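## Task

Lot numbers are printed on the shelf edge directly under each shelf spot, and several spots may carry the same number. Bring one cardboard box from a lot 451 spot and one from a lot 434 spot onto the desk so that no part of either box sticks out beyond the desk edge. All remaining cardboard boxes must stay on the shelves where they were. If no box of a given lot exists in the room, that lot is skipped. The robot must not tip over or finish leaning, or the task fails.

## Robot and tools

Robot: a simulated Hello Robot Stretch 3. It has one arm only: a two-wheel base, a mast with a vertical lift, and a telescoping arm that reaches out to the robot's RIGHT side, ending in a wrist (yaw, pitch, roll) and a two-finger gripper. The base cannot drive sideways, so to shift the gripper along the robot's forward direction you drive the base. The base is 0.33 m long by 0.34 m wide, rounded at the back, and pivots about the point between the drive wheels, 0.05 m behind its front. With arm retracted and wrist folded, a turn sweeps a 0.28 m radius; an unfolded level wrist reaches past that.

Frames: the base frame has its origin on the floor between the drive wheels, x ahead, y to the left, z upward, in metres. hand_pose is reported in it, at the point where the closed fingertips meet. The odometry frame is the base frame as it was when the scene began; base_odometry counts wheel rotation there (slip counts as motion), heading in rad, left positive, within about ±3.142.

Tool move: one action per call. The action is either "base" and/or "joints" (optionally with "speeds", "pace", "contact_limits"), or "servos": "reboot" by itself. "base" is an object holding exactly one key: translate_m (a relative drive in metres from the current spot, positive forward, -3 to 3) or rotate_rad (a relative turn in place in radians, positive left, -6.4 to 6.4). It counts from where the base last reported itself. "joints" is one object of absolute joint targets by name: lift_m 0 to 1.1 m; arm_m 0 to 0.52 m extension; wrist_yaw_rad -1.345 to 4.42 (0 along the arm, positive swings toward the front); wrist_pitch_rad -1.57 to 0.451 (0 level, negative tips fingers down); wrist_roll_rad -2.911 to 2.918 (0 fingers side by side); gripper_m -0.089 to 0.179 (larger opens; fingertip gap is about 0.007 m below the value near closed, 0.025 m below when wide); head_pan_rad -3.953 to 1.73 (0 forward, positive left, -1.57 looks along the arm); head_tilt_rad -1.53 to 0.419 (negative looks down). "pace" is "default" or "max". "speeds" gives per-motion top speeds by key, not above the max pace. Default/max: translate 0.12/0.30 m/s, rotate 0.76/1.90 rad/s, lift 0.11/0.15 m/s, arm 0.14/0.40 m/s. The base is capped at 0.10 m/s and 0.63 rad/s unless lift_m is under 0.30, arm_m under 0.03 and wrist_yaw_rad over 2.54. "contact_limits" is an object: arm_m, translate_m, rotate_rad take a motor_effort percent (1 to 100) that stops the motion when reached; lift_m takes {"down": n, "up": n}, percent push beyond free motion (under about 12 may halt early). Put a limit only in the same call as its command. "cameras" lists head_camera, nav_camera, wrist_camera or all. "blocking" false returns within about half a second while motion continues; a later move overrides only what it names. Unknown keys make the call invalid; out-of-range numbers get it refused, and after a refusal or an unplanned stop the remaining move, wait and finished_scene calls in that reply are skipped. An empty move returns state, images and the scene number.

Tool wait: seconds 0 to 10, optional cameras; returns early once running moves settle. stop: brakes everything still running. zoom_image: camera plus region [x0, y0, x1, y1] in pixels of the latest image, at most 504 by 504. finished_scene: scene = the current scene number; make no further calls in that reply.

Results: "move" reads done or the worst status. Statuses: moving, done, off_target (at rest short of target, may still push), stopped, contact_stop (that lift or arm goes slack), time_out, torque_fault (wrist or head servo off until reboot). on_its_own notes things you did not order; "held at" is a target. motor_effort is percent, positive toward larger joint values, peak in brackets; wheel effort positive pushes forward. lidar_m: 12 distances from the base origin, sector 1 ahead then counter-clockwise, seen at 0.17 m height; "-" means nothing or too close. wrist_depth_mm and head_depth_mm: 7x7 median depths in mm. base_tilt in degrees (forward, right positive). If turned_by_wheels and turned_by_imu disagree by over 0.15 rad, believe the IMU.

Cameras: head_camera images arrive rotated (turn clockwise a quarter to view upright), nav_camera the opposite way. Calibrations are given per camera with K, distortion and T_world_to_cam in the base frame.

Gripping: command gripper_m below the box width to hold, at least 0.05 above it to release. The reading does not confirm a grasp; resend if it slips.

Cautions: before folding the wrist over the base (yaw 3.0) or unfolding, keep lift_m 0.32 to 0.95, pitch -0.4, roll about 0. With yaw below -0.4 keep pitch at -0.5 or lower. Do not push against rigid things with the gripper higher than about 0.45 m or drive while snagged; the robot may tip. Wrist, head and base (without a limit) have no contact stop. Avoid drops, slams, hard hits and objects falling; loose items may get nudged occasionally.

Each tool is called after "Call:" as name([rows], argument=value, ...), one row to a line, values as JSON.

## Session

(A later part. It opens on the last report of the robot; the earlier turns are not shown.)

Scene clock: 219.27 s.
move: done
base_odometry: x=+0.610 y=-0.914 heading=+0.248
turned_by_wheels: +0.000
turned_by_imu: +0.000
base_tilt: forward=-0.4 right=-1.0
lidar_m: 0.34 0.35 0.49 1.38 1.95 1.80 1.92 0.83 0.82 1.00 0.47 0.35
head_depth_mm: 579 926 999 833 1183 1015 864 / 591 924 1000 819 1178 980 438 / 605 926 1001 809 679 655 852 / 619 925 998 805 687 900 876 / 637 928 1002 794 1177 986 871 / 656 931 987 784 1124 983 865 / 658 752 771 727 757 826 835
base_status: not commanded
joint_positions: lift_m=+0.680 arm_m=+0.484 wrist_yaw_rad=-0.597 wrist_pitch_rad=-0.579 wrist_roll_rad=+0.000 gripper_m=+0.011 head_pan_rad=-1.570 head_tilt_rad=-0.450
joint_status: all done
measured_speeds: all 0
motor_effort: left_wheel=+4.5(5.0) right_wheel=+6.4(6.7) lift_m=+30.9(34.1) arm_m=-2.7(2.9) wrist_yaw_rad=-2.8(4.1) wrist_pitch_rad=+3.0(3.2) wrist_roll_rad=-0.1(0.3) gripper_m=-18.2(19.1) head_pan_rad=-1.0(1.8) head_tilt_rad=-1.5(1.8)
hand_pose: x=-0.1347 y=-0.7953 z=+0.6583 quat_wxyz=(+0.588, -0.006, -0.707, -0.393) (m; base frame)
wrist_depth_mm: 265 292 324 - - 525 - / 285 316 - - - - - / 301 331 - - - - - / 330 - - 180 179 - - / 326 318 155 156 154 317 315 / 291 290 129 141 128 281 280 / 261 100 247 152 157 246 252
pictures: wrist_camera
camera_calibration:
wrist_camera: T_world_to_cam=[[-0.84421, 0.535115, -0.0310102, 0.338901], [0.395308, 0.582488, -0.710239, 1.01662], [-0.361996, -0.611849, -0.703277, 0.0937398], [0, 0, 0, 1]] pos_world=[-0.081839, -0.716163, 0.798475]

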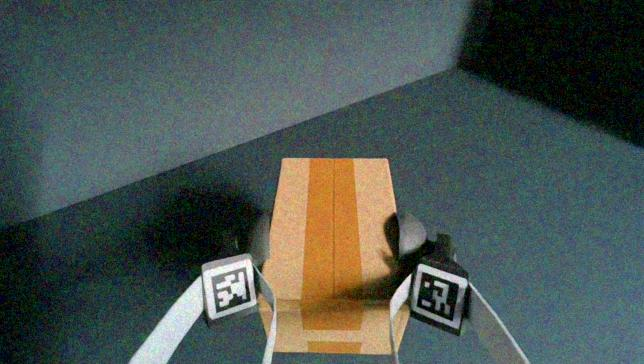

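Call:
move(joints={"arm_m": 0.0, "lift_m": 0.7, "head_pan_rad": -3.3, "head_tilt_rad": -0.35}, cameras=["head_camera","nav_camera"])

Call:
move(joints={"wrist_yaw_rad": 0.0, "head_pan_rad": -3.9}, cameras=["head_camera","wrist_camera"])

Scene clock: 234.00 s.
move: done
base_odometry: x=+0.610 y=-0.914 heading=+0.248
turned_by_wheels: +0.000
turned_by_imu: +0.000
base_tilt: forward=-0.2 right=-1.2
lidar_m: 0.34 0.35 0.49 1.38 1.95 1.79 1.93 0.84 0.82 1.00 0.47 0.35
head_depth_mm: 1769 1885 2006 2070 2225 1863 1490 / 1739 1846 1950 2078 2238 1892 1479 / 1717 1804 1908 2039 2185 1893 1479 / 1682 1760 1882 1984 2135 1871 1461 / 1657 1743 1837 1941 2105 1874 1462 / 1627 1703 1796 1919 2041 1856 1458 / 1607 1680 1773 1895 2003 1854 1442
base_status: not commanded
joint_positions: lift_m=+0.700 arm_m=+0.001 wrist_yaw_rad=-0.597 wrist_pitch_rad=-0.579 wrist_roll_rad=+0.000 gripper_m=+0.011 head_pan_rad=-3.300 head_tilt_rad=-0.350
joint_status: all done
measured_speeds: all 0
motor_effort: left_wheel=+4.1(5.3) right_wheel=+6.0(6.7) lift_m=+26.5(34.7) arm_m=-12.6(14.7) wrist_yaw_rad=-3.8(5.2) wrist_pitch_rad=+3.0(3.3) wrist_roll_rad=+0.1(0.3) gripper_m=-18.7(19.5) head_pan_rad=+3.2(4.5) head_tilt_rad=+4.2(8.9)
hand_pose: x=-0.1347 y=-0.3119 z=+0.6783 quat_wxyz=(+0.588, -0.006, -0.707, -0.393) (m; base frame)
wrist_depth_mm: - - - - - - - / - - - - - - - / - - - - - - - / - - - 180 790 - - / - - 151 156 155 981 972 / - - 129 141 128 874 870 / - 98 145 152 157 769 791
pictures: head_camera (sideways), nav_camera (sideways)
camera_calibration:
head_camera: T_world_to_cam=[[0.296534, -0.000587571, -0.955022, 1.25662], [-0.194958, -0.978979, -0.0599321, 0.0788695], [-0.934911, 0.203961, -0.290415, 0.339254], [0, 0, 0, 1]] pos_world=[-0.040081, 0.00875533, 1.30335]
nav_camera: T_world_to_cam=[[-0.316673, 0.0334136, 0.947946, -1.18876], [0.143099, 0.989624, 0.0129212, 0.0325222], [-0.937679, 0.139742, -0.318168, 0.373079], [0, 0, 0, 1]] pos_world=[-0.0312747, -0.0445986, 1.24517]

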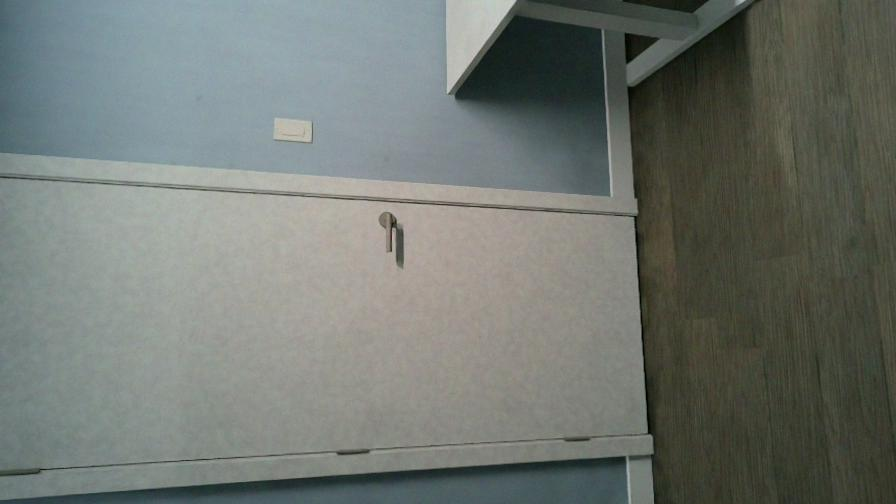

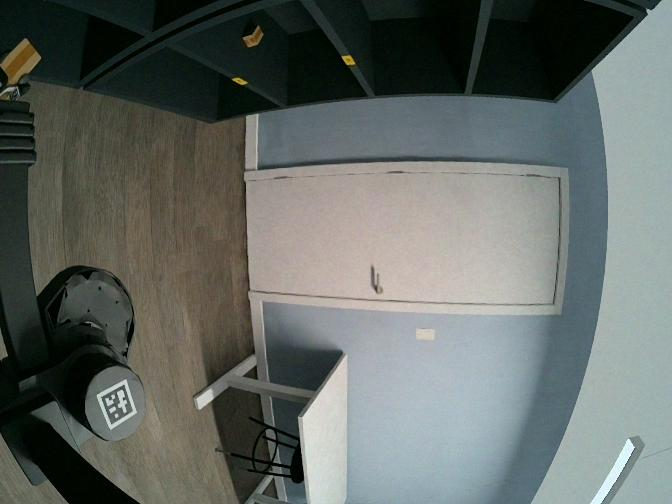

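Scene clock: 235.23 s.
move: done
base_odometry: x=+0.610 y=-0.914 heading=+0.248
turned_by_wheels: +0.000
turned_by_imu: +0.000
base_tilt: forward=-0.3 right=-1.2
lidar_m: 0.34 0.35 0.48 1.38 1.95 1.79 1.92 0.84 0.82 1.00 0.47 0.35
head_depth_mm: - - - - - - - / 2778 - - - - - - / 2562 2721 2959 2498 2644 1889 1525 / 2305 2459 2620 2197 2633 1870 1462 / 2106 2212 2357 1974 2466 1855 1462 / 1947 2050 2143 2138 2250 1870 1444 / 1792 1885 1979 2045 2163 1863 1456
base_status: not commanded
joint_positions: lift_m=+0.700 arm_m=+0.001 wrist_yaw_rad=-0.003 wrist_pitch_rad=-0.579 wrist_roll_rad=+0.000 gripper_m=+0.011 head_pan_rad=-3.912 head_tilt_rad=-0.350
joint_status: all done
measured_speeds: all 0
motor_effort: left_wheel=+4.5(5.0) right_wheel=+6.3(6.7) lift_m=+26.8(27.4) arm_m=-12.3(13.2) wrist_yaw_rad=+2.1(5.7) wrist_pitch_rad=+3.0(3.2) wrist_roll_rad=+0.0(0.3) gripper_m=-18.7(18.9) head_pan_rad=+1.3(6.0) head_tilt_rad=+5.1(5.7)
hand_pose: x=-0.0222 y=-0.3468 z=+0.6783 quat_wxyz=(+0.678, +0.201, -0.678, -0.203) (m; base frame)
wrist_depth_mm: - - - - - - - / 403 - - - - - - / 422 - - - - - - / 422 - - 181 - - - / 424 - 151 156 150 - - / 428 - 128 141 128 - 761 / 424 98 766 152 157 761 758
pictures: head_camera (sideways), wrist_camera
camera_calibration:
head_camera: T_world_to_cam=[[0.242382, -0.170669, -0.955051, 1.25699], [-0.721689, -0.689619, -0.0599214, 0.0820262], [-0.648395, 0.703774, -0.290322, 0.337372], [0, 0, 0, 1]] pos_world=[-0.0267234, 0.0336617, 1.30335]
wrist_camera: T_world_to_cam=[[-0.999098, -0.0289682, -0.0310398, -0.00444839], [0.00164145, 0.704182, -0.710018, 0.758365], [0.0424256, -0.709429, -0.703499, 0.398238], [0, 0, 0, 1]] pos_world=[-0.0225847, -0.251634, 0.818475]

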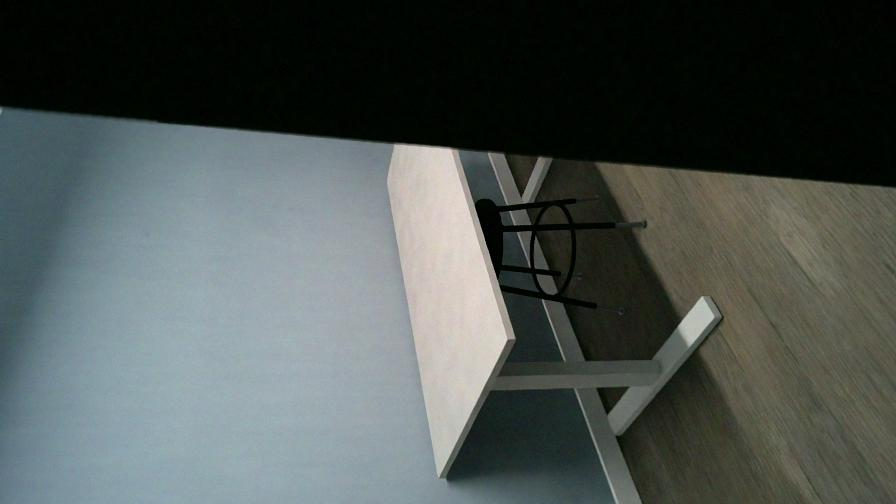

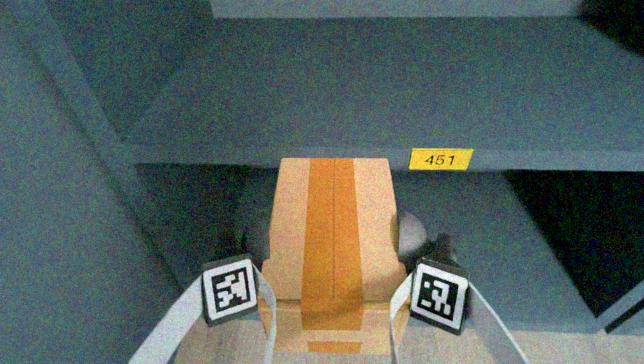

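Call:
move(base={"translate_m": -0.72}, contact_limits={"translate_m": 45})

Call:
move(base={"rotate_rad": -1.571}, joints={"lift_m": 0.85, "head_pan_rad": -1.57, "head_tilt_rad": -0.4}, cameras=["head_camera"])

Call:
move(base={"translate_m": -1.0}, joints={"lift_m": 0.9}, contact_limits={"translate_m": 45}, cameras=["head_camera","nav_camera"])

Scene clock: 289.17 s.
move: done
base_odometry: x=-0.087 y=-1.091 heading=+0.248
turned_by_wheels: +0.000
turned_by_imu: -0.001
base_tilt: forward=-0.2 right=-1.2
lidar_m: 1.05 1.10 1.51 3.66 1.27 1.26 1.22 0.98 1.08 0.59 1.08 1.09
head_depth_mm: - - - - - - - / 1758 1848 - - - - - / 1597 1709 1848 1863 1377 1494 1478 / 1450 1544 1646 1694 1844 1874 1462 / 1327 1400 1481 1560 1676 1731 1451 / 1223 1285 1345 1424 1509 1600 1453 / 1130 1175 1233 1274 1343 1430 1449
base_status: done
joint_positions: lift_m=+0.700 arm_m=+0.001 wrist_yaw_rad=-0.003 wrist_pitch_rad=-0.579 wrist_roll_rad=+0.000 gripper_m=+0.011 head_pan_rad=-3.900 head_tilt_rad=-0.350
joint_status: not commanded
measured_speeds: all 0
motor_effort: left_wheel=-7.5(12.1) right_wheel=-3.1(11.7) lift_m=+29.9(32.2) arm_m=-8.0(11.6) wrist_yaw_rad=+2.5(3.5) wrist_pitch_rad=+3.2(3.2) wrist_roll_rad=+0.1(0.3) gripper_m=-18.8(19.2) head_pan_rad=+3.4(4.2) head_tilt_rad=+4.4(5.7)
contact_limits: translate_m 45 (maximum 100)
hand_pose: x=-0.0221 y=-0.3468 z=+0.6783 quat_wxyz=(+0.678, +0.201, -0.678, -0.203) (m; base frame)
wrist_depth_mm: - - 333 - - - - / - - 372 - - - - / - - 419 - - - - / - - - 180 - - 992 / - - 151 156 151 - - / - - 129 141 128 - - / 814 100 766 152 157 756 765
pictures: none

Scene clock: 292.77 s.
move: done
base_odometry: x=-0.087 y=-1.091 heading=-1.323
turned_by_wheels: -1.571
turned_by_imu: -1.546
base_tilt: forward=-0.3 right=-1.1
lidar_m: 0.59 1.08 1.08 1.05 1.10 1.53 3.66 1.27 1.25 1.21 0.98 1.07
head_depth_mm: 1009 1080 1143 1235 1328 1448 1421 / 1008 1078 1145 1239 1331 1448 1421 / 1016 1079 1151 1241 1335 1463 1416 / 1019 1082 1153 1239 1341 1457 1406 / 1017 1082 1157 1246 1343 1464 1395 / 1010 1086 1157 1244 1342 1460 1396 / 1037 1102 1176 1260 1361 1484 1387
base_status: done
joint_positions: lift_m=+0.850 arm_m=+0.001 wrist_yaw_rad=-0.003 wrist_pitch_rad=-0.579 wrist_roll_rad=+0.000 gripper_m=+0.011 head_pan_rad=-1.568 head_tilt_rad=-0.400
joint_status: all done
measured_speeds: all 0
motor_effort: left_wheel=+8.1(11.7) right_wheel=-9.9(13.9) lift_m=+31.3(34.9) arm_m=-12.6(13.4) wrist_yaw_rad=+2.6(3.5) wrist_pitch_rad=+3.1(3.3) wrist_roll_rad=+0.2(0.3) gripper_m=-18.7(19.0) head_pan_rad=-3.0(5.1) head_tilt_rad=-3.7(8.4)
hand_pose: x=-0.0221 y=-0.3467 z=+0.8282 quat_wxyz=(+0.678, +0.201, -0.677, -0.203) (m; base frame)
wrist_depth_mm: - - - - - 902 - / - - - - - - - / - - - - - - - / - - - 181 - - - / - - 155 156 157 - - / - - 129 141 128 - - / - 99 908 151 156 894 899
pictures: head_camera (sideways)
camera_calibration:
head_camera: T_world_to_cam=[[-0.0471821, 0.340225, -0.93916, 1.23801], [0.997568, -0.0322436, -0.0617972, 0.07395], [-0.0513068, -0.939791, -0.337876, 0.3957], [0, 0, 0, 1]] pos_world=[0.00494405, -0.0469432, 1.30096]

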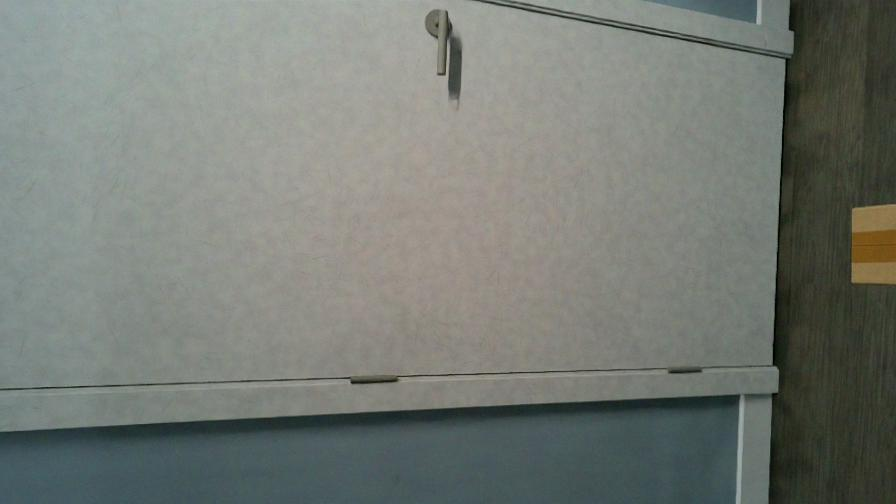

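Scene clock: 303.90 s.
move: done
base_odometry: x=-0.333 y=-0.122 heading=-1.323
turned_by_wheels: +0.000
turned_by_imu: +0.000
base_tilt: forward=-0.3 right=-1.2
lidar_m: 1.58 1.49 1.11 1.08 1.13 1.57 2.70 1.01 0.73 0.76 1.25 1.72
head_depth_mm: 1006 1072 1146 1221 1122 816 644 / 1011 1074 1144 1234 1097 810 642 / 1008 1073 1148 1225 1098 806 657 / 1010 1071 1150 1234 1086 801 671 / 1008 1077 1145 1234 1299 827 630 / 1017 1078 1151 1236 1339 1458 1395 / 1013 1071 1141 1219 1317 1435 1379
base_status: done
joint_positions: lift_m=+0.900 arm_m=+0.001 wrist_yaw_rad=-0.003 wrist_pitch_rad=-0.580 wrist_roll_rad=+0.000 gripper_m=+0.011 head_pan_rad=-1.570 head_tilt_rad=-0.400
joint_status: all done
measured_speeds: all 0
motor_effort: left_wheel=-6.1(10.6) right_wheel=-5.4(14.8) lift_m=+25.0(33.7) arm_m=-5.0(13.0) wrist_yaw_rad=+1.1(3.2) wrist_pitch_rad=+3.1(3.3) wrist_roll_rad=-0.2(0.5) gripper_m=-18.4(19.1) head_pan_rad=-3.3(3.9) head_tilt_rad=-3.2(4.9)
contact_limits: translate_m 45 (maximum 100)
hand_pose: x=-0.0221 y=-0.3467 z=+0.8782 quat_wxyz=(+0.678, +0.201, -0.677, -0.203) (m; base frame)
wrist_depth_mm: - 941 - - - - - / - - - - - - - / - - - - - - - / - - - 180 179 - - / - - 156 156 151 - - / - - 129 141 128 121 - / - 99 946 151 157 959 934
pictures: head_camera (sideways), nav_camera (sideways)
camera_calibration:
head_camera: T_world_to_cam=[[-0.0466057, 0.34032, -0.939154, 1.238], [0.997505, -0.0340445, -0.061838, 0.0740218], [-0.0530177, -0.939693, -0.337885, 0.395718], [0, 0, 0, 1]] pos_world=[0.00484093, -0.0469439, 1.30096]
nav_camera: T_world_to_cam=[[0.0173377, -0.364977, 0.930855, -1.16851], [-0.99979, -0.0164737, 0.0121625, 0.0404769], [0.0108956, -0.930871, -0.365186, 0.428455], [0, 0, 0, 1]] pos_world=[0.0560594, -0.0269778, 1.24369]

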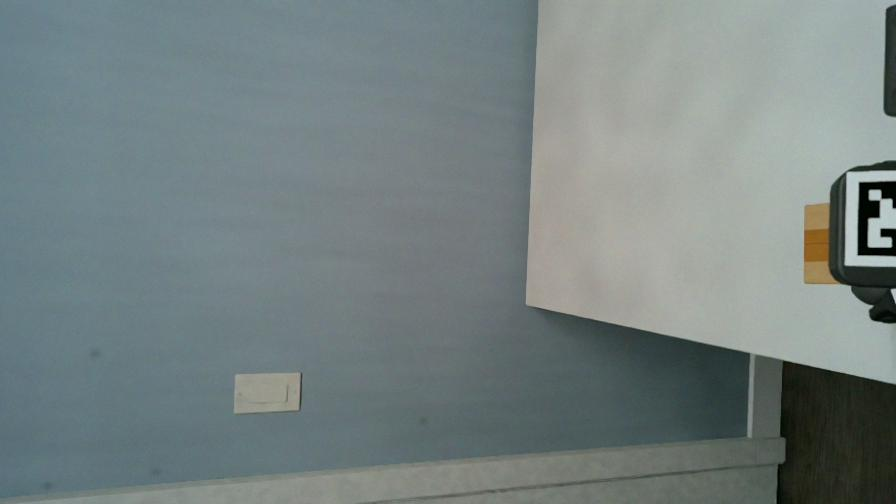

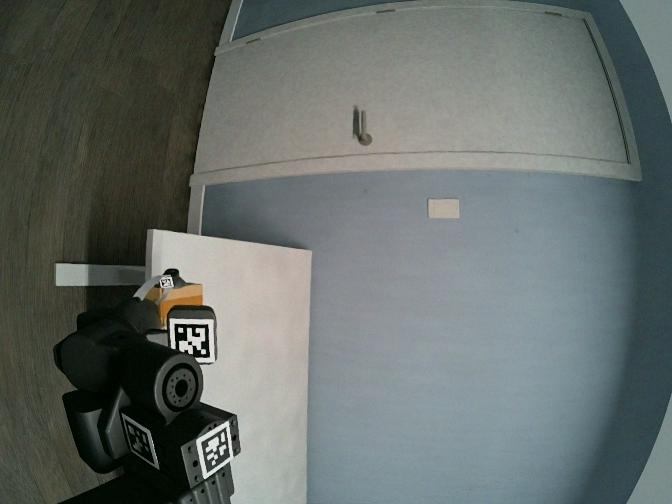

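Call:
move(base={"translate_m": -0.3}, contact_limits={"translate_m": 45})

Call:
move(joints={"arm_m": 0.36, "head_tilt_rad": -0.7}, cameras=["head_camera","wrist_camera"])

Scene clock: 326.30 s.
move: done
base_odometry: x=-0.407 y=+0.169 heading=-1.323
turned_by_wheels: +0.000
turned_by_imu: +0.000
base_tilt: forward=-0.4 right=-1.2
lidar_m: 1.88 1.50 1.12 1.08 1.14 1.58 2.40 1.21 0.58 0.82 0.79 1.72
head_depth_mm: 1001 1060 1134 1221 1118 817 646 / 999 1062 1134 1218 1106 809 640 / 997 1063 1136 1225 1098 805 656 / 1002 1063 1144 1225 1087 797 671 / 1005 1067 1148 1233 1078 794 631 / 1011 1073 1140 1228 1071 788 627 / 1006 1075 1146 1232 1062 786 626
base_status: done
joint_positions: lift_m=+0.900 arm_m=+0.001 wrist_yaw_rad=-0.003 wrist_pitch_rad=-0.580 wrist_roll_rad=+0.000 gripper_m=+0.011 head_pan_rad=-1.570 head_tilt_rad=-0.400
joint_status: not commanded
measured_speeds: all 0
motor_effort: left_wheel=-6.7(11.5) right_wheel=-5.0(14.8) lift_m=+25.6(26.0) arm_m=-0.7(3.6) wrist_yaw_rad=+2.3(2.9) wrist_pitch_rad=+3.2(3.3) wrist_roll_rad=-0.2(0.3) gripper_m=-18.3(19.1) head_pan_rad=-3.2(3.8) head_tilt_rad=-2.6(3.9)
contact_limits: translate_m 45 (maximum 100)
hand_pose: x=-0.0221 y=-0.3467 z=+0.8782 quat_wxyz=(+0.678, +0.201, -0.677, -0.203) (m; base frame)
wrist_depth_mm: 967 - - - - - - / - - - - - - - / - - - - - - - / - - - 181 179 - - / - - 151 156 151 - - / - - 129 141 127 - - / - 99 939 152 149 952 967
pictures: none

Scene clock: 330.17 s.
move: done
base_odometry: x=-0.407 y=+0.169 heading=-1.323
turned_by_wheels: +0.000
turned_by_imu: +0.000
base_tilt: forward=-0.3 right=-1.3
lidar_m: 1.88 1.50 1.12 1.08 1.13 1.58 2.39 1.20 0.58 0.82 0.79 1.71
head_depth_mm: 980 1095 1193 304 - 1252 1178 / 980 1097 414 360 751 1295 1182 / 984 1078 468 912 744 1031 1172 / 991 1102 499 843 739 1279 1166 / 989 1106 1206 935 737 1298 1166 / 991 1111 1198 925 732 1261 1157 / 991 1113 1220 916 724 1282 1156
base_status: not commanded
joint_positions: lift_m=+0.900 arm_m=+0.360 wrist_yaw_rad=-0.003 wrist_pitch_rad=-0.580 wrist_roll_rad=+0.000 gripper_m=+0.011 head_pan_rad=-1.570 head_tilt_rad=-0.700
joint_status: all done
measured_speeds: all 0
motor_effort: left_wheel=-6.0(6.7) right_wheel=-5.3(6.4) lift_m=+25.5(26.3) arm_m=+13.1(15.3) wrist_yaw_rad=+1.0(3.3) wrist_pitch_rad=+3.2(3.4) wrist_roll_rad=-0.2(0.3) gripper_m=-18.2(19.3) head_pan_rad=-2.5(3.5) head_tilt_rad=+2.9(8.7)
contact_limits: translate_m 45 (maximum 100)
hand_pose: x=-0.0221 y=-0.7061 z=+0.8782 quat_wxyz=(+0.678, +0.201, -0.677, -0.203) (m; base frame)
wrist_depth_mm: - - - - - - - / - - - - - - - / - - - - - - - / - - - 179 179 - - / - - 151 156 151 - - / - - 128 141 128 - - / - 98 - 150 136 - -
pictures: head_camera (sideways), wrist_camera
camera_calibration:
head_camera: T_world_to_cam=[[-0.0466806, 0.602835, -0.796499, 1.05189], [0.997492, -0.0143449, -0.0693173, 0.0837199], [-0.0532126, -0.797737, -0.600653, 0.737558], [0, 0, 0, 1]] pos_world=[0.00484014, -0.0445349, 1.28665]
wrist_camera: T_world_to_cam=[[-0.999082, -0.0295201, -0.0310451, -0.00898338], [0.00123876, 0.704472, -0.709731, 1.15333], [0.0428217, -0.709118, -0.703788, 0.284462], [0, 0, 0, 1]] pos_world=[-0.022585, -0.611035, 1.01848]

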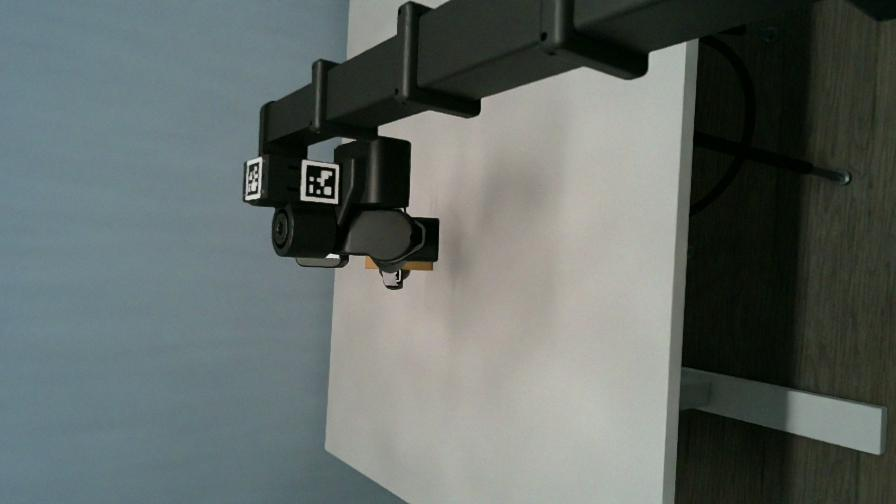

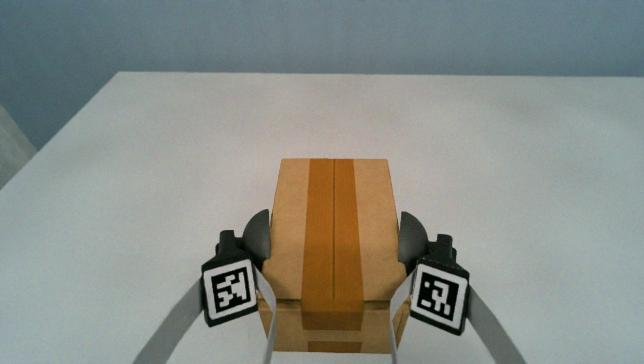

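Call:
move(joints={"lift_m": 0.81})

Call:
move(joints={"lift_m": 0.765}, speeds={"lift_m": 0.03}, contact_limits={"lift_m": {"down": 12}}, cameras=["head_camera","wrist_camera"])

Scene clock: 337.63 s.
move: done
base_odometry: x=-0.407 y=+0.169 heading=-1.323
turned_by_wheels: +0.000
turned_by_imu: +0.000
base_tilt: forward=-0.5 right=-1.2
lidar_m: 1.87 1.50 1.12 1.08 1.13 1.58 2.40 1.20 0.58 0.82 0.79 1.73
head_depth_mm: 980 1099 1210 965 734 301 - / 986 1099 1196 451 364 643 1163 / 983 1096 1201 528 744 1030 1151 / 986 1102 1201 553 740 1273 1168 / 990 1109 1201 935 736 1307 1171 / 996 1110 1200 927 732 1275 1155 / 992 1113 1212 918 726 1286 1150
base_status: not commanded
joint_positions: lift_m=+0.810 arm_m=+0.360 wrist_yaw_rad=-0.003 wrist_pitch_rad=-0.580 wrist_roll_rad=+0.000 gripper_m=+0.011 head_pan_rad=-1.570 head_tilt_rad=-0.700
joint_status: all done
measured_speeds: all 0
motor_effort: left_wheel=-5.6(6.6) right_wheel=-5.8(6.6) lift_m=+24.1(27.6) arm_m=+5.5(8.4) wrist_yaw_rad=+1.1(2.7) wrist_pitch_rad=+3.2(3.3) wrist_roll_rad=+0.1(0.4) gripper_m=-18.8(18.9) head_pan_rad=-2.3(2.7) head_tilt_rad=+2.7(3.7)
contact_limits: translate_m 45 (maximum 100)
hand_pose: x=-0.0221 y=-0.7061 z=+0.7882 quat_wxyz=(+0.678, +0.201, -0.677, -0.203) (m; base frame)
wrist_depth_mm: - - - - - - - / - - - - - - - / - - - - - - - / - - - 180 179 - - / - - 151 156 151 - - / - - 129 141 128 - - / - 98 - 149 136 - -
pictures: none

Scene clock: 339.57 s.
move: done
base_odometry: x=-0.407 y=+0.169 heading=-1.323
turned_by_wheels: +0.000
turned_by_imu: +0.000
base_tilt: forward=-0.2 right=-1.4
lidar_m: 1.88 1.50 1.12 1.08 1.13 1.58 2.40 1.21 0.58 0.82 0.79 1.72
head_depth_mm: 980 1093 1207 970 757 640 294 / 981 1099 1199 929 396 350 331 / 987 1098 1206 550 723 1032 1159 / 988 1108 1205 645 717 1281 1165 / 993 1111 1210 935 737 1301 1165 / 994 1106 1202 928 733 1273 1153 / 999 1117 1221 918 727 1290 1158
base_status: not commanded
joint_positions: lift_m=+0.765 arm_m=+0.360 wrist_yaw_rad=-0.003 wrist_pitch_rad=-0.514 wrist_roll_rad=+0.000 gripper_m=+0.011 head_pan_rad=-1.570 head_tilt_rad=-0.700
joint_status: all done
measured_speeds: all 0
on_its_own: wrist_pitch_rad is at rest, and its effort (-8.9) is outside its rest range (-8 to +12)
motor_effort: left_wheel=-5.5(6.6) right_wheel=-5.3(6.2) lift_m=+13.0(26.2) arm_m=+3.0(5.9) wrist_yaw_rad=+1.3(2.9) wrist_pitch_rad=-8.9(9.4) wrist_roll_rad=+0.0(0.3) gripper_m=-18.5(18.9) head_pan_rad=-1.6(2.6) head_tilt_rad=+2.8(3.7)
contact_limits: lift_m down 12 (down: maximum 72; up: maximum 65); translate_m 45 (maximum 100)
hand_pose: x=-0.0221 y=-0.7163 z=+0.7568 quat_wxyz=(+0.684, +0.179, -0.684, -0.181) (m; base frame)
wrist_depth_mm: - - - - - - - / - - - - - - - / - - - - - - - / - - - 183 - - - / - - 151 157 149 - - / - - 129 140 128 - - / - 98 - 143 135 - -
pictures: head_camera (sideways), wrist_camera
camera_calibration:
head_camera: T_world_to_cam=[[-0.0466371, 0.602485, -0.796766, 1.05221], [0.997493, -0.0144051, -0.0692789, 0.0836677], [-0.053217, -0.798, -0.600303, 0.737095], [0, 0, 0, 1]] pos_world=[0.00484026, -0.0445367, 1.28665]
wrist_camera: T_world_to_cam=[[-0.999087, -0.0315529, -0.0288192, -0.0162175], [0.0010366, 0.656304, -0.754496, 1.07361], [0.0427207, -0.753836, -0.655672, 0.123341], [0, 0, 0, 1]] pos_world=[-0.0225848, -0.612145, 0.890435]

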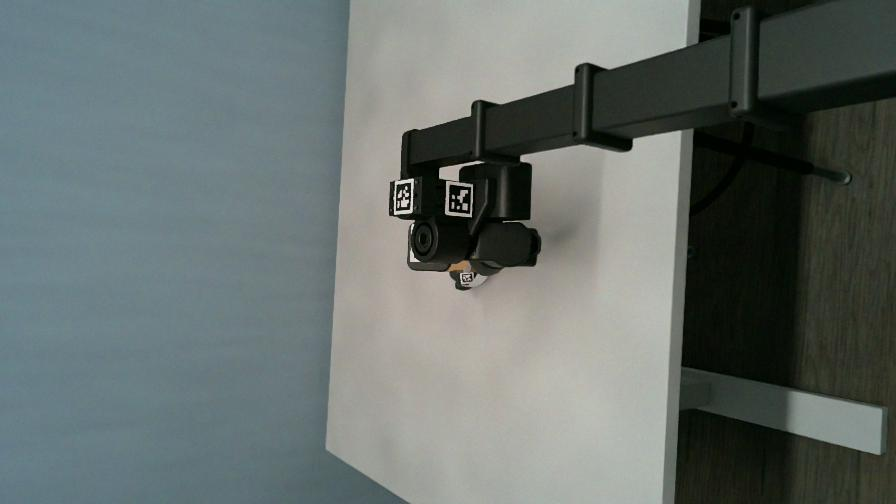

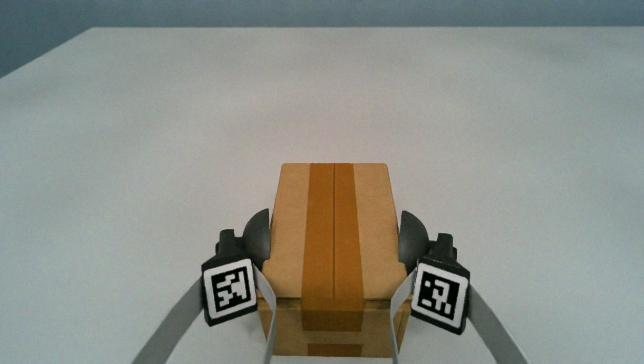

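Call:
move(joints={"lift_m": 0.777}, speeds={"lift_m": 0.03})

Call:
move(joints={"gripper_m": 0.179})

Call:
move(joints={"lift_m": 0.87}, cameras=["wrist_camera"])

Call:
move(joints={"arm_m": 0.0, "head_pan_rad": -2.5, "head_tilt_rad": -0.25}, cameras=["nav_camera"])

Call:
move(joints={"head_pan_rad": 1.5}, cameras=["nav_camera"])

Call:
move(joints={"head_pan_rad": -3.7}, cameras=["nav_camera"])

Scene clock: 351.27 s.
move: done
base_odometry: x=-0.407 y=+0.169 heading=-1.323
turned_by_wheels: +0.000
turned_by_imu: +0.000
base_tilt: forward=-0.1 right=-1.1
lidar_m: 1.88 1.51 1.12 1.08 1.13 1.58 2.39 1.21 0.58 0.82 0.79 1.72
head_depth_mm: 982 1088 1211 967 757 329 289 / 979 1092 1201 891 393 337 1127 / 986 1102 1200 544 727 1030 1149 / 988 1104 1202 572 738 1284 1166 / 989 1100 1212 934 733 1305 1160 / 992 1108 1200 931 731 1262 1155 / 992 1110 1216 915 726 1287 1154
base_status: not commanded
joint_positions: lift_m=+0.777 arm_m=+0.360 wrist_yaw_rad=-0.003 wrist_pitch_rad=-0.563 wrist_roll_rad=+0.000 gripper_m=+0.011 head_pan_rad=-1.570 head_tilt_rad=-0.700
joint_status: all done
measured_speeds: all 0
motor_effort: left_wheel=-5.8(6.1) right_wheel=-5.5(6.6) lift_m=+29.5(30.8) arm_m=-2.3(3.1) wrist_yaw_rad=+1.5(2.7) wrist_pitch_rad=+0.1(8.9) wrist_roll_rad=+0.0(0.3) gripper_m=-19.0(19.0) head_pan_rad=-1.7(1.9) head_tilt_rad=+2.1(3.1)
contact_limits: translate_m 45 (maximum 100)
hand_pose: x=-0.0221 y=-0.7087 z=+0.7585 quat_wxyz=(+0.679, +0.196, -0.679, -0.198) (m; base frame)
wrist_depth_mm: - - - - - - - / - - - - - - - / - - - - - - - / - - - 181 178 - - / - - 151 156 151 - - / - - 129 141 128 - - / - 98 - 150 136 - -
pictures: none

Scene clock: 353.50 s.
move: done
base_odometry: x=-0.407 y=+0.169 heading=-1.323
turned_by_wheels: +0.000
turned_by_imu: +0.000
base_tilt: forward=-0.3 right=-1.2
lidar_m: 1.87 1.50 1.12 1.08 1.13 1.58 2.40 1.21 0.58 0.82 0.79 1.72
head_depth_mm: 982 1097 1209 968 757 329 289 / 984 1094 1196 893 393 337 1131 / 984 1102 1201 544 725 1029 1156 / 985 1107 1201 571 739 1279 1170 / 988 1107 1209 936 735 1305 1162 / 989 1110 1194 927 731 1264 1155 / 996 1107 1214 920 725 1287 1151
base_status: not commanded
joint_positions: lift_m=+0.777 arm_m=+0.360 wrist_yaw_rad=-0.003 wrist_pitch_rad=-0.570 wrist_roll_rad=+0.000 gripper_m=+0.179 head_pan_rad=-1.570 head_tilt_rad=-0.700
joint_status: all done
measured_speeds: all 0
motor_effort: left_wheel=-5.7(6.3) right_wheel=-5.6(6.2) lift_m=+22.9(29.2) arm_m=-6.1(6.3) wrist_yaw_rad=+1.4(2.5) wrist_pitch_rad=+1.4(1.6) wrist_roll_rad=+0.0(0.3) gripper_m=+0.3(84.2) head_pan_rad=-0.4(1.8) head_tilt_rad=+2.1(2.8)
contact_limits: translate_m 45 (maximum 100)
hand_pose: x=-0.0221 y=-0.7077 z=+0.7571 quat_wxyz=(+0.679, +0.198, -0.678, -0.200) (m; base frame)
wrist_depth_mm: - - - - - - - / - - - - - - - / - - - - - - - / - - - 177 176 - - / - 142 - 154 153 - - / - 126 - 139 135 - - / - - - 147 145 - 105
pictures: none

Scene clock: 355.17 s.
move: done
base_odometry: x=-0.407 y=+0.169 heading=-1.323
turned_by_wheels: +0.000
turned_by_imu: +0.000
base_tilt: forward=-0.3 right=-1.0
lidar_m: 1.88 1.50 1.12 1.08 1.13 1.59 2.40 1.21 0.58 0.82 0.79 1.72
head_depth_mm: 979 1092 1211 865 295 - 1187 / 986 1101 502 373 707 1290 1190 / 986 1098 497 850 745 1029 1161 / 988 1098 1186 823 744 1275 1163 / 987 1105 1211 902 735 1303 1161 / 998 1112 1204 920 730 1269 1152 / 996 1111 1217 921 729 1290 1156
base_status: not commanded
joint_positions: lift_m=+0.870 arm_m=+0.360 wrist_yaw_rad=-0.003 wrist_pitch_rad=-0.571 wrist_roll_rad=+0.000 gripper_m=+0.179 head_pan_rad=-1.570 head_tilt_rad=-0.700
joint_status: all done
measured_speeds: all 0
motor_effort: left_wheel=-5.8(6.3) right_wheel=-6.0(6.2) lift_m=+29.5(33.6) arm_m=-8.1(8.6) wrist_yaw_rad=+1.4(3.3) wrist_pitch_rad=+1.6(1.7) wrist_roll_rad=-0.3(0.4) gripper_m=+0.5(1.4) head_pan_rad=-0.6(1.5) head_tilt_rad=+2.0(2.7)
contact_limits: translate_m 45 (maximum 100)
hand_pose: x=-0.0221 y=-0.7075 z=+0.8500 quat_wxyz=(+0.678, +0.198, -0.678, -0.200) (m; base frame)
wrist_depth_mm: - - - - - - - / - - - - - - - / - - - - - - - / - - - - - - - / - 142 - - - - - / - 126 - 236 - - - / - - - 212 - - 105
pictures: wrist_camera
camera_calibration:
wrist_camera: T_world_to_cam=[[-0.999082, -0.0297911, -0.030785, -0.0103155], [0.00123915, 0.698215, -0.715887, 1.13507], [0.0428216, -0.715268, -0.697537, 0.253902], [0, 0, 0, 1]] pos_world=[-0.022585, -0.611223, 0.98937]

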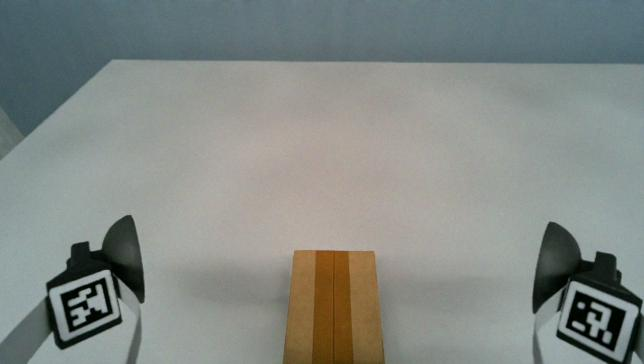

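Scene clock: 359.03 s.
move: done
base_odometry: x=-0.407 y=+0.169 heading=-1.323
turned_by_wheels: +0.000
turned_by_imu: +0.000
base_tilt: forward=-0.3 right=-1.2
lidar_m: 1.88 1.50 1.12 1.09 1.13 1.58 2.39 1.21 0.58 0.82 0.79 1.72
head_depth_mm: 2170 2230 2293 2357 2426 2202 1646 / 2281 2356 2447 2530 2596 1983 1641 / 1990 2082 2218 2365 2430 1037 1633 / 1731 1810 1887 1981 1935 984 1368 / 1530 1578 1637 1726 1460 977 733 / 1357 1409 1459 1513 1448 969 731 / 1231 1270 1309 1357 1345 966 727
base_status: not commanded
joint_positions: lift_m=+0.870 arm_m=+0.001 wrist_yaw_rad=-0.003 wrist_pitch_rad=-0.571 wrist_roll_rad=+0.000 gripper_m=+0.179 head_pan_rad=-2.500 head_tilt_rad=-0.250
joint_status: all done
measured_speeds: all 0
motor_effort: left_wheel=-5.8(6.3) right_wheel=-5.2(6.5) lift_m=+25.3(29.5) arm_m=-12.4(15.1) wrist_yaw_rad=+1.9(3.0) wrist_pitch_rad=+1.7(1.7) wrist_roll_rad=-0.1(0.3) gripper_m=+0.4(1.1) head_pan_rad=+3.1(5.7) head_tilt_rad=-3.8(9.0)
contact_limits: translate_m 45 (maximum 100)
hand_pose: x=-0.0221 y=-0.3481 z=+0.8499 quat_wxyz=(+0.678, +0.199, -0.678, -0.200) (m; base frame)
wrist_depth_mm: 969 - - - - - - / - - - 472 - - - / - - - - - - - / - - - - - - - / - 143 - - - - - / - 140 - - - - - / 930 957 978 968 953 927 105
pictures: nav_camera (sideways)
camera_calibration:
nav_camera: T_world_to_cam=[[-0.167372, -0.146187, 0.974995, -1.22499], [-0.608978, 0.793057, 0.0143683, 0.0352058], [-0.775327, -0.591346, -0.22176, 0.246598], [0, 0, 0, 1]] pos_world=[0.00760504, -0.0611731, 1.24854]

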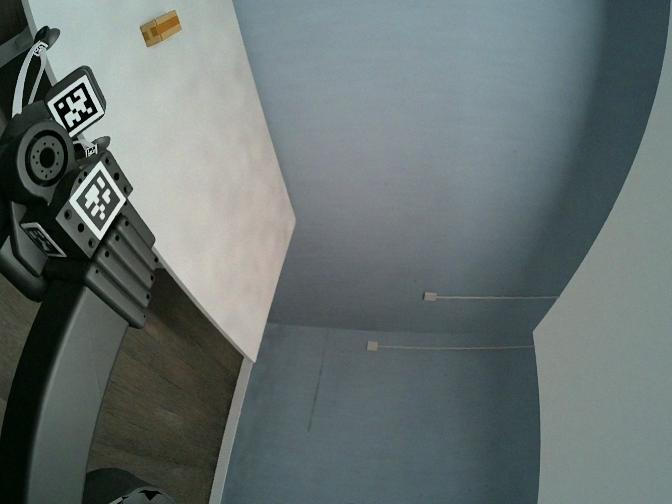

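Scene clock: 362.30 s.
move: done
base_odometry: x=-0.407 y=+0.169 heading=-1.323
turned_by_wheels: +0.000
turned_by_imu: +0.000
base_tilt: forward=-0.4 right=-1.1
lidar_m: 1.88 1.50 1.12 1.08 1.13 1.58 2.40 1.21 0.58 0.82 0.79 1.73
head_depth_mm: 964 1002 1039 1084 1140 1190 1239 / 953 994 1033 1077 1115 1176 1224 / 953 985 1025 1064 1119 1162 1223 / 953 980 1017 1060 1106 1153 1210 / 948 979 1014 1053 1100 1151 1207 / 943 969 1005 1049 1094 1145 1188 / 937 965 1000 1042 1083 1134 1182
base_status: not commanded
joint_positions: lift_m=+0.870 arm_m=+0.001 wrist_yaw_rad=-0.003 wrist_pitch_rad=-0.571 wrist_roll_rad=+0.000 gripper_m=+0.179 head_pan_rad=+1.508 head_tilt_rad=-0.250
joint_status: all done
measured_speeds: translate_m=+0.000 rotate_rad=+0.000 lift_m=+0.000 arm_m=+0.000 wrist_yaw_rad=+0.000 wrist_pitch_rad=+0.000 wrist_roll_rad=+0.000 head_pan_rad=-0.024 head_tilt_rad=+0.000
motor_effort: left_wheel=-5.7(6.3) right_wheel=-5.6(6.4) lift_m=+28.6(28.7) arm_m=-10.0(12.6) wrist_yaw_rad=+1.8(3.0) wrist_pitch_rad=+1.6(1.7) wrist_roll_rad=-0.3(0.4) gripper_m=+0.7(1.4) head_pan_rad=-3.3(6.2) head_tilt_rad=-2.4(3.8)
contact_limits: translate_m 45 (maximum 100)
hand_pose: x=-0.0221 y=-0.3481 z=+0.8499 quat_wxyz=(+0.678, +0.199, -0.678, -0.200) (m; base frame)
wrist_depth_mm: 971 - - - - - - / - - - 470 - - - / - - - - - - - / - - - - - - - / - 143 - - - - - / - 140 - - - - - / 942 968 964 932 964 918 105
pictures: nav_camera (sideways)
camera_calibration:
nav_camera: T_world_to_cam=[[-0.00309681, 0.2224, 0.974951, -1.22594], [0.998692, -0.0490732, 0.0143665, 0.0253909], [0.0510391, 0.97372, -0.221957, 0.241798], [0, 0, 0, 1]] pos_world=[-0.0414953, 0.0384525, 1.24854]

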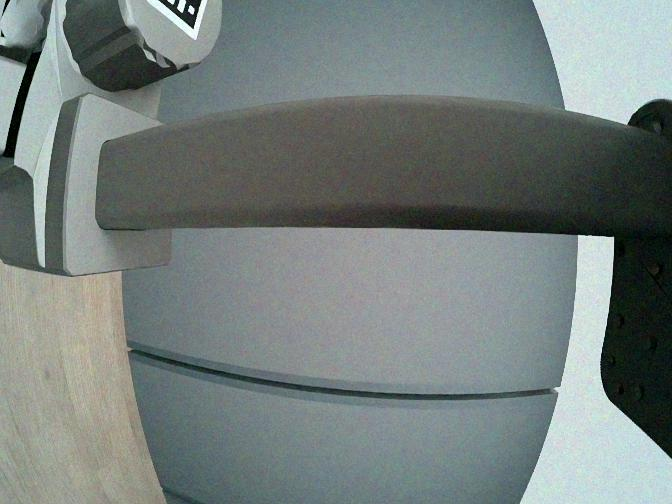

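Scene clock: 366.00 s.
move: done
base_odometry: x=-0.407 y=+0.169 heading=-1.323
turned_by_wheels: +0.000
turned_by_imu: +0.000
base_tilt: forward=-0.4 right=-1.2
lidar_m: 1.87 1.50 1.12 1.08 1.13 1.58 2.39 1.21 0.58 0.82 0.79 1.72
head_depth_mm: 1230 1253 1261 1291 1308 1335 1363 / 1458 1408 1429 1463 1488 1526 1517 / 2472 2654 1652 1695 1725 1796 - / 2461 2590 2680 2840 2881 2152 - / 2353 2437 2535 2614 2718 2159 - / 2211 2284 2364 2468 2557 2123 1659 / 2105 2174 2248 2290 2407 2110 1660
base_status: not commanded
joint_positions: lift_m=+0.870 arm_m=+0.001 wrist_yaw_rad=-0.003 wrist_pitch_rad=-0.571 wrist_roll_rad=+0.000 gripper_m=+0.179 head_pan_rad=-3.708 head_tilt_rad=-0.250
joint_status: all done
measured_speeds: translate_m=+0.000 rotate_rad=+0.000 lift_m=+0.000 arm_m=+0.000 wrist_yaw_rad=+0.000 wrist_pitch_rad=+0.000 wrist_roll_rad=+0.000 head_pan_rad=+0.024 head_tilt_rad=+0.000
motor_effort: left_wheel=-5.6(6.3) right_wheel=-6.0(6.6) lift_m=+30.4(31.5) arm_m=-7.3(10.5) wrist_yaw_rad=+2.0(2.9) wrist_pitch_rad=+1.6(1.8) wrist_roll_rad=+0.1(0.3) gripper_m=+0.5(1.2) head_pan_rad=+4.0(6.2) head_tilt_rad=-2.1(3.3)
contact_limits: translate_m 45 (maximum 100)
hand_pose: x=-0.0221 y=-0.3481 z=+0.8499 quat_wxyz=(+0.678, +0.199, -0.678, -0.200) (m; base frame)
wrist_depth_mm: 959 - - - - - - / - - - 467 - - - / - - - - - - - / - - - - - - - / - 143 - - - - - / - 140 - - - - - / 933 937 963 958 956 941 105
pictures: nav_camera (sideways)
camera_calibration:
nav_camera: T_world_to_cam=[[-0.196358, 0.104671, 0.974929, -1.22475], [0.524977, 0.850995, 0.0143688, 0.0282705], [-0.828156, 0.514637, -0.22205, 0.247221], [0, 0, 0, 1]] pos_world=[-0.0505933, -0.0230908, 1.24854]

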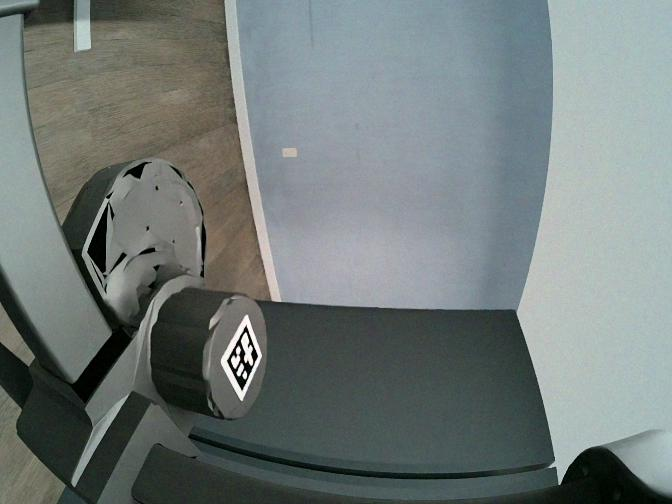

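Call:
move(joints={"wrist_pitch_rad": -0.4, "gripper_m": 0.05, "head_pan_rad": 0.0, "head_tilt_rad": -0.3})

Call:
move(joints={"wrist_yaw_rad": 3.0}, pace="max")

Call:
move(joints={"lift_m": 0.28}, pace="max")

Call:
move(base={"translate_m": -1.72}, pace="max", contact_limits={"translate_m": 60})

Call:
move(base={"rotate_rad": 1.58}, cameras=["nav_camera","head_camera"])

Scene clock: 392.90 s.
move: done
base_odometry: x=-0.407 y=+0.169 heading=-1.323
turned_by_wheels: +0.000
turned_by_imu: +0.000
base_tilt: forward=-0.4 right=-1.2
lidar_m: 1.88 1.50 1.12 1.08 1.13 1.58 2.40 1.21 0.58 0.82 0.79 1.72
head_depth_mm: 1973 2070 2162 2108 2032 2042 1559 / 1983 2086 2200 2288 2343 2035 1542 / 1991 2086 2192 2348 2446 2009 1545 / 1983 2055 2181 2304 2286 2021 1542 / 2001 2081 2201 2311 2286 1990 1531 / 2007 2095 2225 2308 2386 1968 1519 / 2016 2100 2204 2300 2363 1963 1510
base_status: not commanded
joint_positions: lift_m=+0.870 arm_m=+0.001 wrist_yaw_rad=-0.003 wrist_pitch_rad=-0.421 wrist_roll_rad=+0.000 gripper_m=+0.050 head_pan_rad=+0.008 head_tilt_rad=-0.301
joint_status: all done
measured_speeds: translate_m=+0.000 rotate_rad=+0.000 lift_m=+0.000 arm_m=+0.000 wrist_yaw_rad=+0.000 wrist_pitch_rad=+0.000 wrist_roll_rad=+0.000 head_pan_rad=-0.024 head_tilt_rad=+0.000
motor_effort: left_wheel=-6.3(6.3) right_wheel=-5.4(6.3) lift_m=+26.9(31.6) arm_m=-2.9(5.5) wrist_yaw_rad=+1.7(3.2) wrist_pitch_rad=+3.5(4.0) wrist_roll_rad=-0.2(0.4) gripper_m=+0.9(82.9) head_pan_rad=-3.2(5.4) head_tilt_rad=-2.1(6.3)
contact_limits: translate_m 45 (maximum 100)
hand_pose: x=-0.0221 y=-0.3696 z=+0.8820 quat_wxyz=(+0.692, +0.147, -0.691, -0.149) (m; base frame)
wrist_depth_mm: 930 - - - - - - / - - - - - - - / - - - 503 - - - / - - - - - - - / - - - - 148 - - / - - 126 - 124 - - / - 99 969 - - - -
pictures: none

Scene clock: 394.73 s.
move: done
base_odometry: x=-0.407 y=+0.169 heading=-1.323
turned_by_wheels: +0.000
turned_by_imu: +0.000
base_tilt: forward=-0.3 right=-1.1
lidar_m: 1.88 1.50 1.12 1.08 1.13 1.58 2.40 1.21 0.58 0.82 0.79 1.72
head_depth_mm: 1991 2080 2170 2115 2076 2037 1562 / 1998 2078 2197 2293 2430 2036 1557 / 1988 2081 2211 2331 2451 2024 1542 / 1991 2092 2218 2312 2268 1999 1539 / 1988 2075 2173 2246 2232 1976 1539 / 2019 2086 2205 2294 2374 1976 1527 / 2006 2099 2199 2313 2361 1959 1516
base_status: not commanded
joint_positions: lift_m=+0.870 arm_m=+0.001 wrist_yaw_rad=+2.997 wrist_pitch_rad=-0.420 wrist_roll_rad=+0.000 gripper_m=+0.050 head_pan_rad=+0.000 head_tilt_rad=-0.301
joint_status: all done
measured_speeds: all 0
motor_effort: left_wheel=-5.8(6.4) right_wheel=-5.3(6.2) lift_m=+24.2(27.2) arm_m=-0.8(3.1) wrist_yaw_rad=+2.5(6.5) wrist_pitch_rad=+3.3(3.4) wrist_roll_rad=+0.1(0.3) gripper_m=+0.2(0.7) head_pan_rad=-2.8(3.5) head_tilt_rad=-0.5(2.1)
contact_limits: translate_m 45 (maximum 100)
hand_pose: x=+0.0111 y=+0.0762 z=+0.8821 quat_wxyz=(+0.198, +0.700, +0.097, +0.679) (m; base frame)
wrist_depth_mm: - 137 - - - - - / - 148 - - - - - / - 162 - - - - - / - 186 - - - - - / - - 199 - - - - / - - 127 - 125 - - / - - 284 - - - -
pictures: none

Scene clock: 399.47 s.
move: done
base_odometry: x=-0.407 y=+0.169 heading=-1.323
turned_by_wheels: +0.000
turned_by_imu: +0.000
base_tilt: forward=-0.4 right=-1.1
lidar_m: 1.88 1.50 1.12 1.08 1.13 1.58 2.40 1.21 0.58 0.82 0.79 1.72
head_depth_mm: 1992 2084 2164 2098 2060 2036 1559 / 1997 2070 2211 2309 2418 2036 1550 / 1988 2097 2214 2332 2416 2008 1541 / 1982 2068 2197 2306 2279 1991 1536 / 1983 2057 2195 2258 2257 1995 1522 / 1998 2085 2204 2348 2391 1973 1535 / 1996 2118 2199 2322 2359 1966 1510
base_status: not commanded
joint_positions: lift_m=+0.280 arm_m=+0.001 wrist_yaw_rad=+2.997 wrist_pitch_rad=-0.419 wrist_roll_rad=+0.000 gripper_m=+0.050 head_pan_rad=+0.000 head_tilt_rad=-0.301
joint_status: all done
measured_speeds: all 0
motor_effort: left_wheel=-5.4(6.3) right_wheel=-6.0(6.5) lift_m=+25.7(27.2) arm_m=+2.1(2.5) wrist_yaw_rad=+2.1(3.6) wrist_pitch_rad=+3.0(3.3) wrist_roll_rad=-0.3(0.4) gripper_m=+0.4(0.9) head_pan_rad=-3.1(3.9) head_tilt_rad=+2.6(3.3)
contact_limits: translate_m 45 (maximum 100)
hand_pose: x=+0.0111 y=+0.0764 z=+0.2925 quat_wxyz=(+0.197, +0.700, +0.097, +0.679) (m; base frame)
wrist_depth_mm: - 137 - - - - - / - 147 - - - - - / 930 162 859 895 875 878 863 / 730 186 658 706 697 702 685 / 599 574 199 585 585 579 566 / 510 506 127 307 126 494 484 / 281 99 263 270 423 431 429
pictures: none

Scene clock: 406.60 s.
move: done
base_odometry: x=-0.830 y=+1.836 heading=-1.322
turned_by_wheels: +0.000
turned_by_imu: -0.002
base_tilt: forward=-0.5 right=-1.3
lidar_m: 3.55 1.56 1.18 1.39 0.97 0.72 0.69 0.72 1.01 1.16 1.00 1.03
head_depth_mm: 3050 3400 3300 3025 1354 1654 1571 / 3039 3610 3757 - 2596 2032 1559 / 3080 3598 3832 - 2899 2007 1539 / 3127 3592 3852 - 2863 2012 1526 / 3128 3627 3808 - 2852 1998 1533 / 3191 3634 3752 - 2829 1981 1527 / 3245 3230 3096 3159 2814 1966 1519
base_status: done
joint_positions: lift_m=+0.280 arm_m=+0.001 wrist_yaw_rad=+2.997 wrist_pitch_rad=-0.419 wrist_roll_rad=+0.000 gripper_m=+0.050 head_pan_rad=+0.000 head_tilt_rad=-0.300
joint_status: not commanded
measured_speeds: all 0
motor_effort: left_wheel=-1.7(14.6) right_wheel=-7.8(15.4) lift_m=+28.3(30.8) arm_m=+7.6(8.2) wrist_yaw_rad=+1.0(4.1) wrist_pitch_rad=+3.0(3.2) wrist_roll_rad=+0.1(0.3) gripper_m=+0.7(1.2) head_pan_rad=-2.0(3.6) head_tilt_rad=+4.7(6.2)
contact_limits: translate_m 60 (maximum 100)
hand_pose: x=+0.0110 y=+0.0764 z=+0.2925 quat_wxyz=(+0.197, +0.700, +0.097, +0.680) (m; base frame)
wrist_depth_mm: - 137 - - - - - / - 148 - - - - - / 870 162 854 896 883 877 875 / 721 186 659 706 692 687 695 / 596 569 199 589 577 585 574 / 516 507 127 308 126 490 492 / 281 99 264 268 419 433 432
pictures: none

Scene clock: 409.97 s.
move: done
base_odometry: x=-0.830 y=+1.836 heading=+0.257
turned_by_wheels: +1.580
turned_by_imu: +1.554
base_tilt: forward=-0.3 right=-1.2
lidar_m: 1.36 0.97 0.71 0.69 0.72 1.00 1.16 1.00 1.02 3.56 1.57 1.17
head_depth_mm: 980 1014 1061 1108 1169 1234 1308 / 2216 2289 1402 1350 1320 1287 1335 / 2229 2354 2454 2593 2693 2006 1536 / 2242 2364 2426 2587 2670 2005 1534 / 2236 2346 2440 2603 2679 1996 1524 / 2254 2321 2479 2553 2688 1979 1528 / 1909 1942 1965 2027 2068 1904 1517
base_status: done
joint_positions: lift_m=+0.280 arm_m=+0.001 wrist_yaw_rad=+2.997 wrist_pitch_rad=-0.419 wrist_roll_rad=+0.000 gripper_m=+0.050 head_pan_rad=+0.000 head_tilt_rad=-0.300
joint_status: not commanded
measured_speeds: all 0
motor_effort: left_wheel=-8.9(12.7) right_wheel=+8.3(12.6) lift_m=+28.8(31.5) arm_m=+1.5(8.7) wrist_yaw_rad=+2.0(2.9) wrist_pitch_rad=+3.1(3.1) wrist_roll_rad=-0.2(0.3) gripper_m=+0.4(0.9) head_pan_rad=-2.2(2.6) head_tilt_rad=+3.4(5.3)
hand_pose: x=+0.0110 y=+0.0764 z=+0.2925 quat_wxyz=(+0.197, +0.700, +0.097, +0.680) (m; base frame)
wrist_depth_mm: 617 137 - - - - - / - 148 - - - - - / - 161 170 801 804 833 822 / 735 187 650 718 703 696 695 / 599 579 198 590 583 579 573 / 510 509 127 309 125 502 496 / 281 99 263 268 425 433 434
pictures: head_camera (sideways), nav_camera (sideways)
camera_calibration:
head_camera: T_world_to_cam=[[-0.244402, -0.0462356, -0.968571, 1.27758], [0.0410461, 0.997474, -0.0579726, 0.0748822], [0.968805, -0.0539247, -0.241886, 0.264498], [0, 0, 0, 1]] pos_world=[0.0529214, -0.00136053, 1.30574]
nav_camera: T_world_to_cam=[[0.26978, 0.0170042, 0.962772, -1.21175], [0.0141201, -0.999806, 0.0137016, 0.032212], [0.962819, 0.00989803, -0.269968, 0.298749], [0, 0, 0, 1]] pos_world=[0.0388097, 0.0498535, 1.24685]

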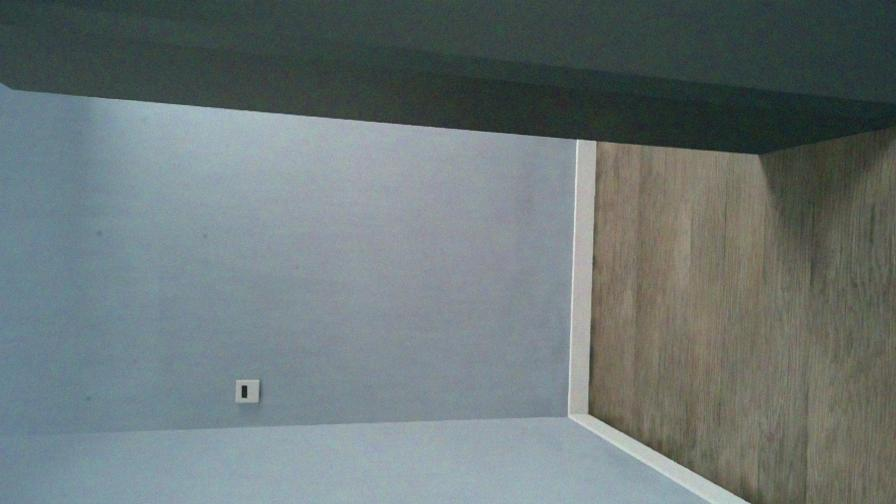

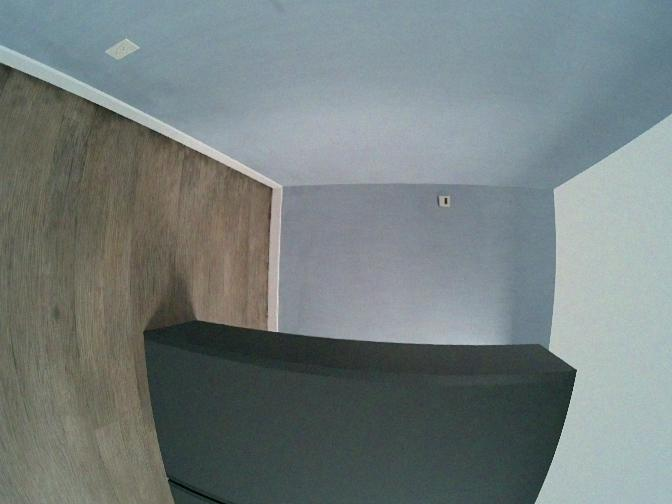

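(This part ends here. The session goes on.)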